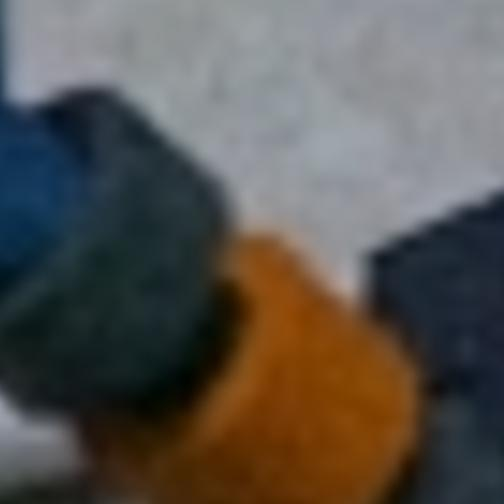

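>>> execute_actions:
  actions:
    - [[0,0,0,0.0443,-0.0009,0.1204, 0,0.75,0.58,0.7, 0,0.75,0.58,0.7, 0,0.75,0.58,0.7, 0.71,0.68,-0.4,-0.4, 0.3,-0.5, 0,0,0,0,0,0, 0,-0.6,-0.72,-0.3, 0,-0.75,-0.5,0.4, 0,-0.75,-0.5,0.4, -0.57,0.68,-0.15,0.17, 0.72,-0.7]]
    - [[0,0,0,0.0443,-0.0009,0.1204, 0,0.75,0.58,0.7, 0,0.75,0.58,0.7, 0,0.75,0.58,0.7, 0.71,0.68,-0.4,-0.4, 0.3,-0.5, 0,0,0,0,0,0, 0,-0.6,-0.72,-0.3, 0,-0.75,-0.5,0.4, 0,-0.75,-0.5,0.4, -0.57,0.68,-0.15,0.17, 0.72,-0.7]]
    - [[0,0,0,0.0443,-0.0009,0.1204, 0,0.75,0.58,0.7, 0,0.75,0.58,0.7, 0,0.75,0.58,0.7, 0.71,0.68,-0.4,-0.4, 0.3,-0.5, 0,0,0,0,0,0, 0,-0.6,-0.72,-0.3, 0,-0.75,-0.5,0.4, 0,-0.75,-0.5,0.4, -0.57,0.68,-0.15,0.17, 0.72,-0.7]]
    - [[0,0,0,0.0443,-0.0009,0.1204, 0,0.75,0.58,0.7, 0,0.75,0.58,0.7, 0,0.75,0.58,0.7, 0.71,0.68,-0.4,-0.4, 0.3,-0.5, 0,0,0,0,0,0, 0,-0.6,-0.72,-0.3, 0,-0.75,-0.5,0.4, 0,-0.75,-0.5,0.4, -0.57,0.68,-0.15,0.17, 0.72,-0.7]]
    - [[0,0,0,0.0443,-0.0009,0.1204, 0,0.75,0.58,0.7, 0,0.75,0.58,0.7, 0,0.75,0.58,0.7, 0.71,0.68,-0.4,-0.4, 0.3,-0.5, 0,0,0,0,0,0, 0,-0.6,-0.72,-0.3, 0,-0.75,-0.5,0.4, 0,-0.75,-0.5,0.4, -0.57,0.68,-0.15,0.17, 0.72,-0.7]]
    - [[0,0,0,0.0443,-0.0009,0.1204, 0,0.75,0.58,0.7, 0,0.75,0.58,0.7, 0,0.75,0.58,0.7, 0.71,0.68,-0.4,-0.4, 0.3,-0.5, 0,0,0,0,0,0, 0,-0.6,-0.72,-0.3, 0,-0.75,-0.5,0.4, 0,-0.75,-0.5,0.4, -0.57,0.68,-0.15,0.17, 0.72,-0.7]]
  cameras: ["cam_high"]

Scene clock: 745.23 s.
left_arm: end_effector_position=(+0.4452, -0.1459, +0.3771) hand_goal=(+0.000, +0.750, +0.580, +0.700, +0.000, +0.750, +0.580, +0.700, +0.000, +0.750, +0.580, +0.700, +0.710, +0.680, -0.400, -0.400) hand_measured=(-0.188, +0.752, +0.580, +0.698, -0.002, +0.752, +0.580, +0.698, -0.002, +0.752, +0.580, +0.698, +0.714, +0.682, -0.402, -0.398) hand_current_ma=(+0, +0, +0, +0, +0, +0, +0, +0, +0, +0, +0, +0, +0, +0, +0, +0) hand_state=(overload, goal, goal, goal, goal, goal, goal, goal, goal, goal, goal, goal, goal, goal, goal, goal) hand_current_limit=0.30 hand_speed=-0.50 end_effector_quat_wxyz=(+0.077, +0.832, -0.096, +0.541) | right_arm: end_effector_position=(+0.6728, +0.3565, +0.2445) hand_goal=(+0.000, -0.600, -0.720, -0.300, +0.000, -0.750, -0.500, +0.400, +0.000, -0.750, -0.500, +0.400, -0.570, +0.680, -0.150, +0.170) hand_measured=(-0.038, -0.428, -0.572, -0.298, -0.006, -0.634, -0.500, +0.398, -0.002, -0.594, -0.500, +0.398, -0.588, +0.694, -0.096, +0.168) hand_current_ma=(-31, +473, +407, +0, -1, +301, +0, +0, +0, +473, +0, +0, -11, +11, +113, +0) hand_state=(blocked, blocked, blocked, goal, goal, blocked, goal, goal, goal, blocked, goal, goal, goal, goal, blocked, goal) hand_current_limit=0.72 hand_speed=-0.70 end_effector_quat_wxyz=(+0.539, +0.033, +0.841, -0.027)
Joint positions: left_arm=[-0.069 0.945 0.885 -0.361 0.173 1.621] | right_arm=[0.522 1.766 1.346 -0.091 0.549 -1.297]
Joint torques (N m): left_arm=[0.21 -6.42 16.32 1.69 -0.09 0.1] | right_arm=[0.38 -20.13 13.42 5.34 0.5 0.52]
Motor temperatures (°C): left_arm=[37 36 50 36 28 32] | right_arm=[35 42 60 33 33 30]
Heat: left arm: hottest elbow 50 °C; right arm: hottest elbow 60 °C.
Hand target: left_arm +0.4499, -0.1502, +0.4200; +0.074, +0.813, -0.107, +0.568 | right_arm +0.6835, +0.3656, +0.2901; +0.578, +0.056, +0.814, +0.001
Off the commanded pose: left_arm 0.043 m, 4 deg | right_arm 0.048 m, 7 deg.
Step readings (end_effector_position of left_arm | right_arm):
0: (+0.4518, -0.1542, +0.4179) | (+0.6728, +0.3565, +0.2445)
1: (+0.4517, -0.1551, +0.4181) | (+0.6728, +0.3565, +0.2445)
2: (+0.4514, -0.1579, +0.4193) | (+0.6728, +0.3565, +0.2445)
4: (+0.4510, -0.1618, +0.4201) | (+0.6728, +0.3565, +0.2445)
8: (+0.4546, -0.1545, +0.4135) | (+0.6728, +0.3565, +0.2445)
15: (+0.4550, -0.1521, +0.4133) | (+0.6728, +0.3565, +0.2445)
16: (+0.4542, -0.1534, +0.4141) | (+0.6728, +0.3565, +0.2445)
17: (+0.4530, -0.1562, +0.4148) | (+0.6728, +0.3565, +0.2445)
19: (+0.4516, -0.1592, +0.4143) | (+0.6728, +0.3565, +0.2445)
23: (+0.4549, -0.1499, +0.4087) | (+0.6728, +0.3565, +0.2445)
30: (+0.4534, -0.1495, +0.4028) | (+0.6728, +0.3565, +0.2445)
31: (+0.4525, -0.1508, +0.4025) | (+0.6728, +0.3565, +0.2445)
32: (+0.4510, -0.1527, +0.4013) | (+0.6728, +0.3565, +0.2445)
34: (+0.4492, -0.1539, +0.3965) | (+0.6728, +0.3565, +0.2445)
38: (+0.4513, -0.1445, +0.3826) | (+0.6728, +0.3565, +0.2445)
45: (+0.4463, -0.1472, +0.3709) | (+0.6728, +0.3565, +0.2445)
46: (+0.4455, -0.1482, +0.3713) | (+0.6728, +0.3565, +0.2445)
47: (+0.4449, -0.1491, +0.3712) | (+0.6728, +0.3565, +0.2445)
49: (+0.4451, -0.1493, +0.3716) | (+0.6728, +0.3565, +0.2445)
53: (+0.4482, -0.1432, +0.3745) | (+0.6728, +0.3565, +0.2445)
60: (+0.4458, -0.1477, +0.3789) | (+0.6728, +0.3565, +0.2445)
61: (+0.4457, -0.1482, +0.3788) | (+0.6728, +0.3565, +0.2445)
62: (+0.4462, -0.1483, +0.3770) | (+0.6728, +0.3565, +0.2445)
64: (+0.4479, -0.1478, +0.3737) | (+0.6728, +0.3565, +0.2445)
68: (+0.4501, -0.1438, +0.3733) | (+0.6728, +0.3565, +0.2445)
75: (+0.4462, -0.1482, +0.3810) | (+0.6728, +0.3565, +0.2445)
76: (+0.4464, -0.1481, +0.3808) | (+0.6728, +0.3565, +0.2445)
77: (+0.4479, -0.1466, +0.3785) | (+0.6728, +0.3565, +0.2445)
79: (+0.4507, -0.1431, +0.3740) | (+0.6728, +0.3565, +0.2445)
83: (+0.4524, -0.1397, +0.3746) | (+0.6728, +0.3565, +0.2445)
90: (+0.4481, -0.1444, +0.3819) | (+0.6728, +0.3565, +0.2445)
Images, in order (width x height): cam_high 504x504.

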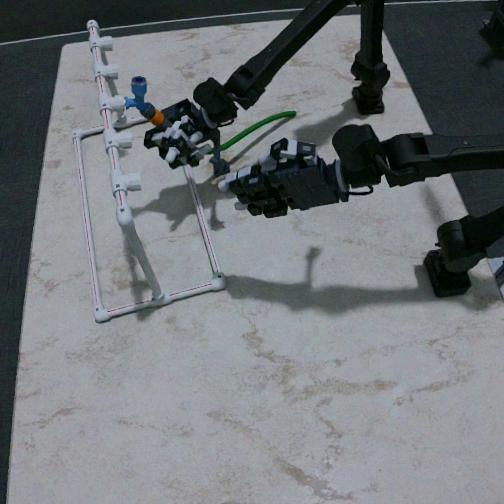

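>>> execute_actions:
  actions:
    - [[-0.0569,0.0224,0.087,0,0,0, 0,0.75,0.58,0.7, 0,0.75,0.58,0.7, 0,0.75,0.58,0.7, 0.71,0.68,-0.4,-0.4, 0.3,-0.5, 0,0,0,0,0,0, 0,-0.6,-0.72,-0.3, 0,-0.75,-0.5,0.4, 0,-0.75,-0.5,0.4, -0.57,0.68,-0.15,0.17, 0.72,-0.7]]
    - [[-0.0569,0.0224,0.087,0,0,0, 0,0.75,0.58,0.7, 0,0.75,0.58,0.7, 0,0.75,0.58,0.7, 0.71,0.68,-0.4,-0.4, 0.3,-0.5, 0,0,0,0,0,0, 0,-0.6,-0.72,-0.3, 0,-0.75,-0.5,0.4, 0,-0.75,-0.5,0.4, -0.57,0.68,-0.15,0.17, 0.72,-0.7]]
    - [[-0.0569,0.0224,0.087,0,0,0, 0,0.75,0.58,0.7, 0,0.75,0.58,0.7, 0,0.75,0.58,0.7, 0.71,0.68,-0.4,-0.4, 0.3,-0.5, 0,0,0,0,0,0, 0,-0.6,-0.72,-0.3, 0,-0.75,-0.5,0.4, 0,-0.75,-0.5,0.4, -0.57,0.68,-0.15,0.17, 0.72,-0.7]]
    - [[-0.0569,0.0224,0.087,0,0,0, 0,0.75,0.58,0.7, 0,0.75,0.58,0.7, 0,0.75,0.58,0.7, 0.71,0.68,-0.4,-0.4, 0.3,-0.5, 0,0,0,0,0,0, 0,-0.6,-0.72,-0.3, 0,-0.75,-0.5,0.4, 0,-0.75,-0.5,0.4, -0.57,0.68,-0.15,0.17, 0.72,-0.7]]
  cameras: ["cam_high"]

Scene clock: 748.53 s.
left_arm: end_effector_position=(+0.5715, -0.2355, +0.1932) hand_goal=(+0.000, +0.750, +0.580, +0.700, +0.000, +0.750, +0.580, +0.700, +0.000, +0.750, +0.580, +0.700, +0.710, +0.680, -0.400, -0.400) hand_measured=(-0.190, +0.750, +0.580, +0.698, -0.004, +0.750, +0.580, +0.698, -0.002, +0.750, +0.580, +0.698, +0.712, +0.682, -0.402, -0.398) hand_current_ma=(+0, +0, +0, +0, +0, +0, +0, +0, +0, +0, +0, +0, +0, +0, +0, +0) hand_state=(overload, goal, goal, goal, goal, goal, goal, goal, goal, goal, goal, goal, goal, goal, goal, goal) hand_current_limit=0.30 hand_speed=-0.50 end_effector_quat_wxyz=(+0.067, +0.828, -0.113, +0.544) | right_arm: end_effector_position=(+0.6728, +0.3565, +0.2445) hand_goal=(+0.000, -0.600, -0.720, -0.300, +0.000, -0.750, -0.500, +0.400, +0.000, -0.750, -0.500, +0.400, -0.570, +0.680, -0.150, +0.170) hand_measured=(-0.038, -0.428, -0.572, -0.298, -0.006, -0.634, -0.500, +0.398, -0.002, -0.594, -0.500, +0.398, -0.588, +0.694, -0.096, +0.168) hand_current_ma=(-31, +473, +407, +0, -1, +301, +0, +0, +0, +473, +0, +0, -11, +11, +113, +0) hand_state=(blocked, blocked, blocked, goal, goal, blocked, goal, goal, goal, blocked, goal, goal, goal, goal, blocked, goal) hand_current_limit=0.72 hand_speed=-0.70 end_effector_quat_wxyz=(+0.539, +0.033, +0.841, -0.027)
Joint positions: left_arm=[-0.249 1.542 0.867 0.265 0.008 1.588] | right_arm=[0.522 1.766 1.346 -0.091 0.549 -1.297]
Joint torques (N m): left_arm=[0.44 -14.86 10.45 2.8 -0.16 -0.13] | right_arm=[0.44 -20.19 13.38 5.35 0.5 0.52]
Motor temperatures (°C): left_arm=[37 36 50 36 28 32] | right_arm=[35 42 60 33 33 30]
Heat: left arm: hottest elbow 50 °C; right arm: hottest elbow 60 °C.
Hand target: left_arm +0.5804, -0.2400, +0.2199; +0.073, +0.813, -0.107, +0.568 | right_arm +0.6835, +0.3656, +0.2901; +0.578, +0.056, +0.814, +0.001
Off the commanded pose: left_arm 0.029 m, 3 deg | right_arm 0.048 m, 7 deg.
Step readings (end_effector_position of left_arm | right_arm):
0: (+0.4452, -0.1459, +0.3771) | (+0.6728, +0.3565, +0.2445)
1: (+0.4455, -0.1459, +0.3769) | (+0.6728, +0.3565, +0.2445)
2: (+0.4474, -0.1459, +0.3770) | (+0.6728, +0.3565, +0.2445)
4: (+0.4548, -0.1506, +0.3777) | (+0.6728, +0.3565, +0.2445)
8: (+0.4692, -0.1654, +0.3658) | (+0.6728, +0.3565, +0.2445)
15: (+0.4789, -0.1705, +0.3523) | (+0.6728, +0.3565, +0.2445)
16: (+0.4797, -0.1702, +0.3536) | (+0.6728, +0.3565, +0.2445)
17: (+0.4820, -0.1705, +0.3550) | (+0.6728, +0.3565, +0.2445)
19: (+0.4908, -0.1738, +0.3565) | (+0.6728, +0.3565, +0.2445)
23: (+0.5051, -0.1866, +0.3379) | (+0.6728, +0.3565, +0.2445)
30: (+0.5135, -0.1928, +0.3082) | (+0.6728, +0.3565, +0.2445)
31: (+0.5142, -0.1926, +0.3094) | (+0.6728, +0.3565, +0.2445)
32: (+0.5163, -0.1932, +0.3111) | (+0.6728, +0.3565, +0.2445)
34: (+0.5245, -0.1961, +0.3116) | (+0.6728, +0.3565, +0.2445)
38: (+0.5382, -0.2082, +0.2869) | (+0.6728, +0.3565, +0.2445)
45: (+0.5466, -0.2152, +0.2583) | (+0.6728, +0.3565, +0.2445)
46: (+0.5473, -0.2152, +0.2594) | (+0.6728, +0.3565, +0.2445)
47: (+0.5493, -0.2158, +0.2608) | (+0.6728, +0.3565, +0.2445)
49: (+0.5563, -0.2182, +0.2592) | (+0.6728, +0.3565, +0.2445)
53: (+0.5664, -0.2287, +0.2262) | (+0.6728, +0.3565, +0.2445)
60: (+0.5705, -0.2353, +0.1902) | (+0.6728, +0.3565, +0.2445)
Images, in order (width x height): cam_high 504x504.

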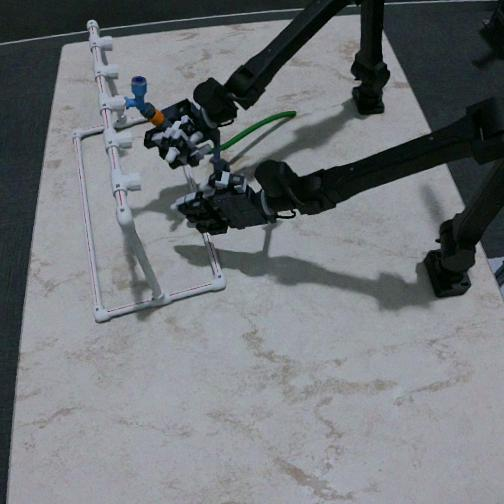

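>>> execute_actions:
  actions:
    - [[0,0,0,0,0,0, 0,0.75,0.58,0.7, 0,0.75,0.58,0.7, 0,0.75,0.58,0.7, 0.71,0.68,-0.9,-0.7, 0.3,-0.3, 0,0,0,0,0,0, 0,-0.6,-0.72,-0.3, 0,-0.75,-0.5,0.4, 0,-0.75,-0.5,0.4, -0.57,0.68,-0.15,0.17, 0.72,-0.7]]
    - [[-0.0013,0.0055,0.0612,0,0,0, 0,0.75,0.58,0.7, 0,0.75,0.58,0.7, 0,0.75,0.58,0.7, 0.71,0.68,-0.9,-0.7, 0.3,-0.3, 0,0,0,0,0,0, 0,-0.6,-0.72,-0.3, 0,-0.75,-0.5,0.4, 0,-0.75,-0.5,0.4, -0.57,0.68,-0.15,0.17, 0.72,-0.7]]
    - [[-0.0013,0.0055,0.0612,0,0,0, 0,0.75,0.58,0.7, 0,0.75,0.58,0.7, 0,0.75,0.58,0.7, 0.71,0.68,-0.9,-0.7, 0.3,-0.3, 0,0,0,0,0,0, 0,-0.6,-0.72,-0.3, 0,-0.75,-0.5,0.4, 0,-0.75,-0.5,0.4, -0.57,0.68,-0.15,0.17, 0.72,-0.7]]
    - [[-0.0013,0.0055,0.0612,0,0,0, 0,0.75,0.58,0.7, 0,0.75,0.58,0.7, 0,0.75,0.58,0.7, 0.71,0.68,-0.9,-0.7, 0.3,-0.3, 0,0,0,0,0,0, 0,-0.6,-0.72,-0.3, 0,-0.75,-0.5,0.4, 0,-0.75,-0.5,0.4, -0.57,0.68,-0.15,0.17, 0.72,-0.7]]
  cameras: ["cam_high","cam_left_wrist"]

>>> zoom_image:
  camera: "cam_high"
  region: [140, 120, 270, 250]

Scene clock: 752.10 s.
left_arm: end_effector_position=(+0.6563, -0.2651, +0.1492) hand_goal=(+0.000, +0.750, +0.580, +0.700, +0.000, +0.750, +0.580, +0.700, +0.000, +0.750, +0.580, +0.700, +0.710, +0.680, -0.900, -0.700) hand_measured=(-0.190, +0.750, +0.580, +0.698, -0.004, +0.750, +0.580, +0.698, -0.002, +0.750, +0.580, +0.698, +0.712, +0.682, -0.432, -0.436) hand_current_ma=(+0, +0, +0, +0, +0, +0, +0, +0, +0, +0, +0, +0, +0, +0, +357, +358) hand_state=(overload, goal, goal, goal, goal, goal, goal, goal, goal, goal, goal, goal, goal, goal, blocked, blocked) hand_current_limit=0.30 hand_speed=-0.30 end_effector_quat_wxyz=(+0.065, +0.831, -0.112, +0.541) | right_arm: end_effector_position=(+0.6728, +0.3565, +0.2445) hand_goal=(+0.000, -0.600, -0.720, -0.300, +0.000, -0.750, -0.500, +0.400, +0.000, -0.750, -0.500, +0.400, -0.570, +0.680, -0.150, +0.170) hand_measured=(-0.038, -0.428, -0.572, -0.298, -0.006, -0.634, -0.500, +0.398, -0.002, -0.594, -0.500, +0.398, -0.588, +0.694, -0.096, +0.168) hand_current_ma=(-31, +473, +407, +0, -1, +301, +0, +0, +0, +473, +0, +0, -11, +11, +113, +0) hand_state=(blocked, blocked, blocked, goal, goal, blocked, goal, goal, goal, blocked, goal, goal, goal, goal, blocked, goal) hand_current_limit=0.72 hand_speed=-0.70 end_effector_quat_wxyz=(+0.539, +0.033, +0.841, -0.027)
Joint positions: left_arm=[-0.265 1.815 1.096 0.302 -0.009 1.581] | right_arm=[0.522 1.766 1.346 -0.091 0.549 -1.297]
Joint torques (N m): left_arm=[0.21 -17.38 13.05 2.47 -0.18 -0.17] | right_arm=[0.44 -20.31 13.38 5.33 0.5 0.52]
Motor temperatures (°C): left_arm=[37 36 49 36 28 32] | right_arm=[35 42 60 33 33 30]
Heat: left arm: hottest elbow 49 °C; right arm: hottest elbow 60 °C.
Hand target: left_arm +0.6770, -0.2758, +0.1795; +0.073, +0.813, -0.107, +0.568 | right_arm +0.6835, +0.3656, +0.2901; +0.578, +0.056, +0.814, +0.001
Off the commanded pose: left_arm 0.038 m, 4 deg | right_arm 0.048 m, 7 deg.
Step readings (end_effector_position of left_arm | right_arm):
0: (+0.5716, -0.2355, +0.1933) | (+0.6728, +0.3565, +0.2445)
1: (+0.5716, -0.2355, +0.1933) | (+0.6728, +0.3565, +0.2445)
2: (+0.5716, -0.2354, +0.1933) | (+0.6728, +0.3565, +0.2445)
4: (+0.5716, -0.2354, +0.1933) | (+0.6728, +0.3565, +0.2445)
8: (+0.5716, -0.2354, +0.1933) | (+0.6728, +0.3565, +0.2445)
15: (+0.5716, -0.2354, +0.1933) | (+0.6728, +0.3565, +0.2445)
16: (+0.5716, -0.2354, +0.1934) | (+0.6728, +0.3565, +0.2445)
17: (+0.5721, -0.2353, +0.1931) | (+0.6728, +0.3565, +0.2445)
19: (+0.5753, -0.2362, +0.1916) | (+0.6728, +0.3565, +0.2445)
23: (+0.5870, -0.2397, +0.1806) | (+0.6728, +0.3565, +0.2445)
30: (+0.5899, -0.2409, +0.1688) | (+0.6728, +0.3565, +0.2445)
31: (+0.5903, -0.2410, +0.1694) | (+0.6728, +0.3565, +0.2445)
32: (+0.5921, -0.2415, +0.1699) | (+0.6728, +0.3565, +0.2445)
34: (+0.5998, -0.2439, +0.1712) | (+0.6728, +0.3565, +0.2445)
38: (+0.6184, -0.2507, +0.1697) | (+0.6728, +0.3565, +0.2445)
45: (+0.6226, -0.2532, +0.1604) | (+0.6728, +0.3565, +0.2445)
46: (+0.6228, -0.2532, +0.1601) | (+0.6728, +0.3565, +0.2445)
47: (+0.6246, -0.2536, +0.1605) | (+0.6728, +0.3565, +0.2445)
49: (+0.6328, -0.2559, +0.1606) | (+0.6728, +0.3565, +0.2445)
53: (+0.6512, -0.2621, +0.1571) | (+0.6728, +0.3565, +0.2445)
60: (+0.6548, -0.2647, +0.1471) | (+0.6728, +0.3565, +0.2445)
Images, in order (width x height): cam_high 504x504, cam_left_wrist 504x504.

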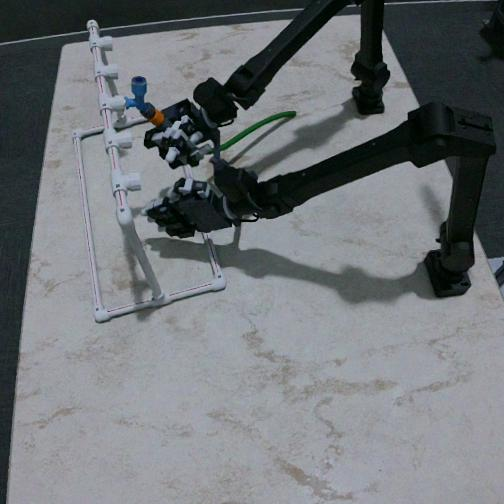

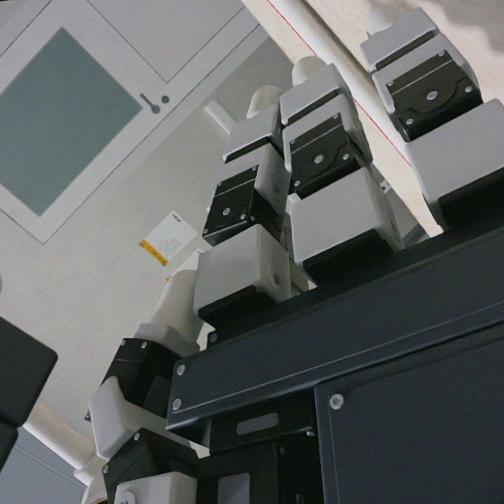

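Scaled by 3.877 from the camera's 504x504 image, which has a finer 720x720 frame.

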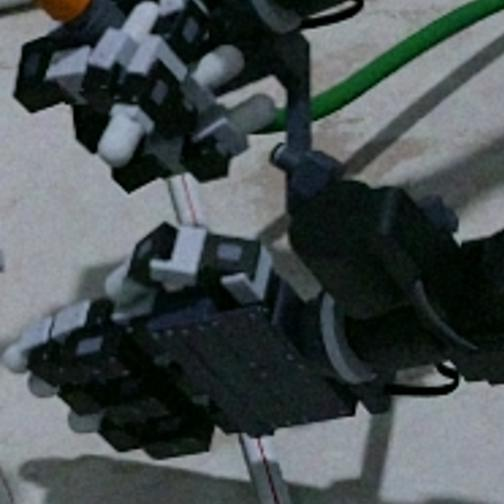

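>>> execute_actions:
  actions:
    - [[-0.0543,-0.0065,0.0457,0,0,0, 0,0.75,0.58,0.7, 0,0.75,0.58,0.7, 0,0.75,0.58,0.7, 0.71,0.68,-0.4,-0.4, 0.3,-0.3, 0,0,0,0,0,0, 0,-0.6,-0.72,-0.3, 0,-0.75,-0.5,0.4, 0,-0.75,-0.5,0.4, -0.57,0.68,-0.15,0.17, 0.72,-0.7]]
    - [[-0.047,0,0.0173,0,0,0, 0,0.75,0.58,0.7, 0,0.75,0.58,0.7, 0,0.75,0.58,0.7, 0.71,0.68,-0.4,-0.4, 0.3,-0.3, 0,0,0,0,0,0, 0,-0.6,-0.72,-0.3, 0,-0.75,-0.5,0.4, 0,-0.75,-0.5,0.4, -0.57,0.68,-0.15,0.17, 0.72,-0.7]]
  cameras: ["cam_high","cam_left_wrist"]

>>> zoom_image:
  camera: "cam_high"
  region: [140, 120, 270, 250]

Scene clock: 754.00 s.
left_arm: end_effector_position=(+0.6756, -0.2706, +0.1027) hand_goal=(+0.000, +0.750, +0.580, +0.700, +0.000, +0.750, +0.580, +0.700, +0.000, +0.750, +0.580, +0.700, +0.710, +0.680, -0.400, -0.400) hand_measured=(-0.192, +0.750, +0.580, +0.698, -0.004, +0.750, +0.580, +0.698, +0.022, +0.750, +0.580, +0.698, +0.712, +0.682, -0.402, -0.400) hand_current_ma=(+0, +0, +0, +0, +0, +0, +0, +0, +5, +0, +0, +0, +0, +0, +0, +0) hand_state=(overload, goal, goal, goal, goal, goal, goal, goal, blocked, goal, goal, goal, goal, goal, goal, goal) hand_current_limit=0.30 hand_speed=-0.30 end_effector_quat_wxyz=(+0.068, +0.821, -0.112, +0.556) | right_arm: end_effector_position=(+0.6728, +0.3565, +0.2445) hand_goal=(+0.000, -0.600, -0.720, -0.300, +0.000, -0.750, -0.500, +0.400, +0.000, -0.750, -0.500, +0.400, -0.570, +0.680, -0.150, +0.170) hand_measured=(-0.038, -0.428, -0.572, -0.298, -0.006, -0.634, -0.500, +0.398, -0.002, -0.594, -0.500, +0.398, -0.588, +0.694, -0.096, +0.168) hand_current_ma=(-31, +473, +407, +0, -1, +301, +0, +0, +0, +473, +0, +0, -11, +11, +113, +0) hand_state=(blocked, blocked, blocked, goal, goal, blocked, goal, goal, goal, blocked, goal, goal, goal, goal, blocked, goal) hand_current_limit=0.72 hand_speed=-0.70 end_effector_quat_wxyz=(+0.539, +0.033, +0.841, -0.027)
Joint positions: left_arm=[-0.265 1.953 1.125 0.446 -0.007 1.581] | right_arm=[0.522 1.766 1.346 -0.091 0.549 -1.297]
Joint torques (N m): left_arm=[0.73 -16.73 11.34 2.45 -0.01 -0.14] | right_arm=[0.5 -20.31 13.41 5.35 0.49 0.52]
Motor temperatures (°C): left_arm=[37 36 49 36 28 32] | right_arm=[35 42 59 33 33 30]
Heat: left arm: hottest elbow 49 °C; right arm: hottest elbow 59 °C.
Hand target: left_arm +0.6922, -0.2757, +0.1096; +0.073, +0.813, -0.107, +0.568 | right_arm +0.6835, +0.3656, +0.2901; +0.578, +0.056, +0.814, +0.001
Off the commanded pose: left_arm 0.019 m, 2 deg | right_arm 0.048 m, 7 deg.
Step readings (end_effector_position of left_arm | right_arm):
0: (+0.6563, -0.2651, +0.1492) | (+0.6728, +0.3565, +0.2445)
1: (+0.6564, -0.2651, +0.1490) | (+0.6728, +0.3565, +0.2445)
2: (+0.6572, -0.2653, +0.1491) | (+0.6728, +0.3565, +0.2445)
4: (+0.6619, -0.2666, +0.1466) | (+0.6728, +0.3565, +0.2445)
8: (+0.6705, -0.2690, +0.1263) | (+0.6728, +0.3565, +0.2445)
15: (+0.6708, -0.2693, +0.1080) | (+0.6728, +0.3565, +0.2445)
16: (+0.6709, -0.2694, +0.1083) | (+0.6728, +0.3565, +0.2445)
17: (+0.6714, -0.2695, +0.1090) | (+0.6728, +0.3565, +0.2445)
19: (+0.6730, -0.2699, +0.1089) | (+0.6728, +0.3565, +0.2445)
23: (+0.6749, -0.2704, +0.1032) | (+0.6728, +0.3565, +0.2445)
30: (+0.6755, -0.2706, +0.1028) | (+0.6728, +0.3565, +0.2445)
Images, in order (width x height): cam_high 504x504, cam_left_wrist 504x504.

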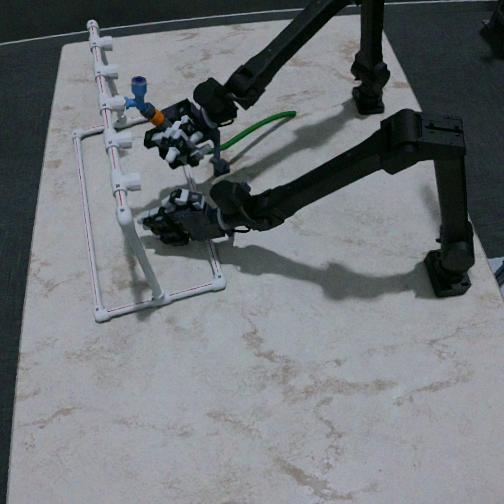

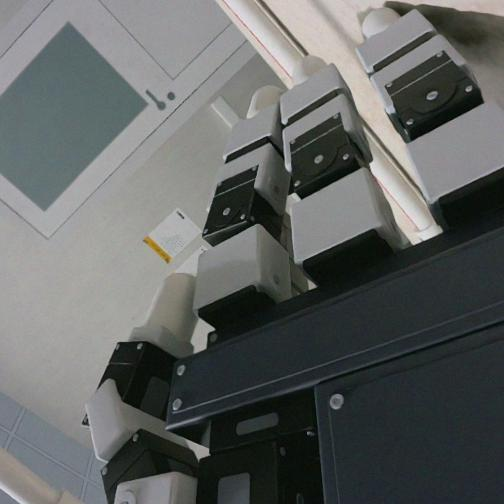

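Scaled by 3.877 from the camera's 504x504 image, which has a finer 720x720 frame.

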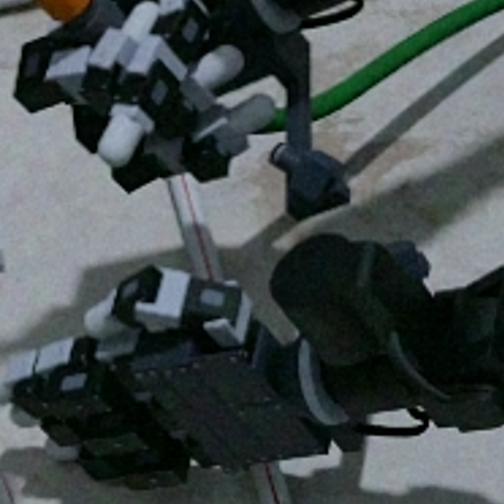

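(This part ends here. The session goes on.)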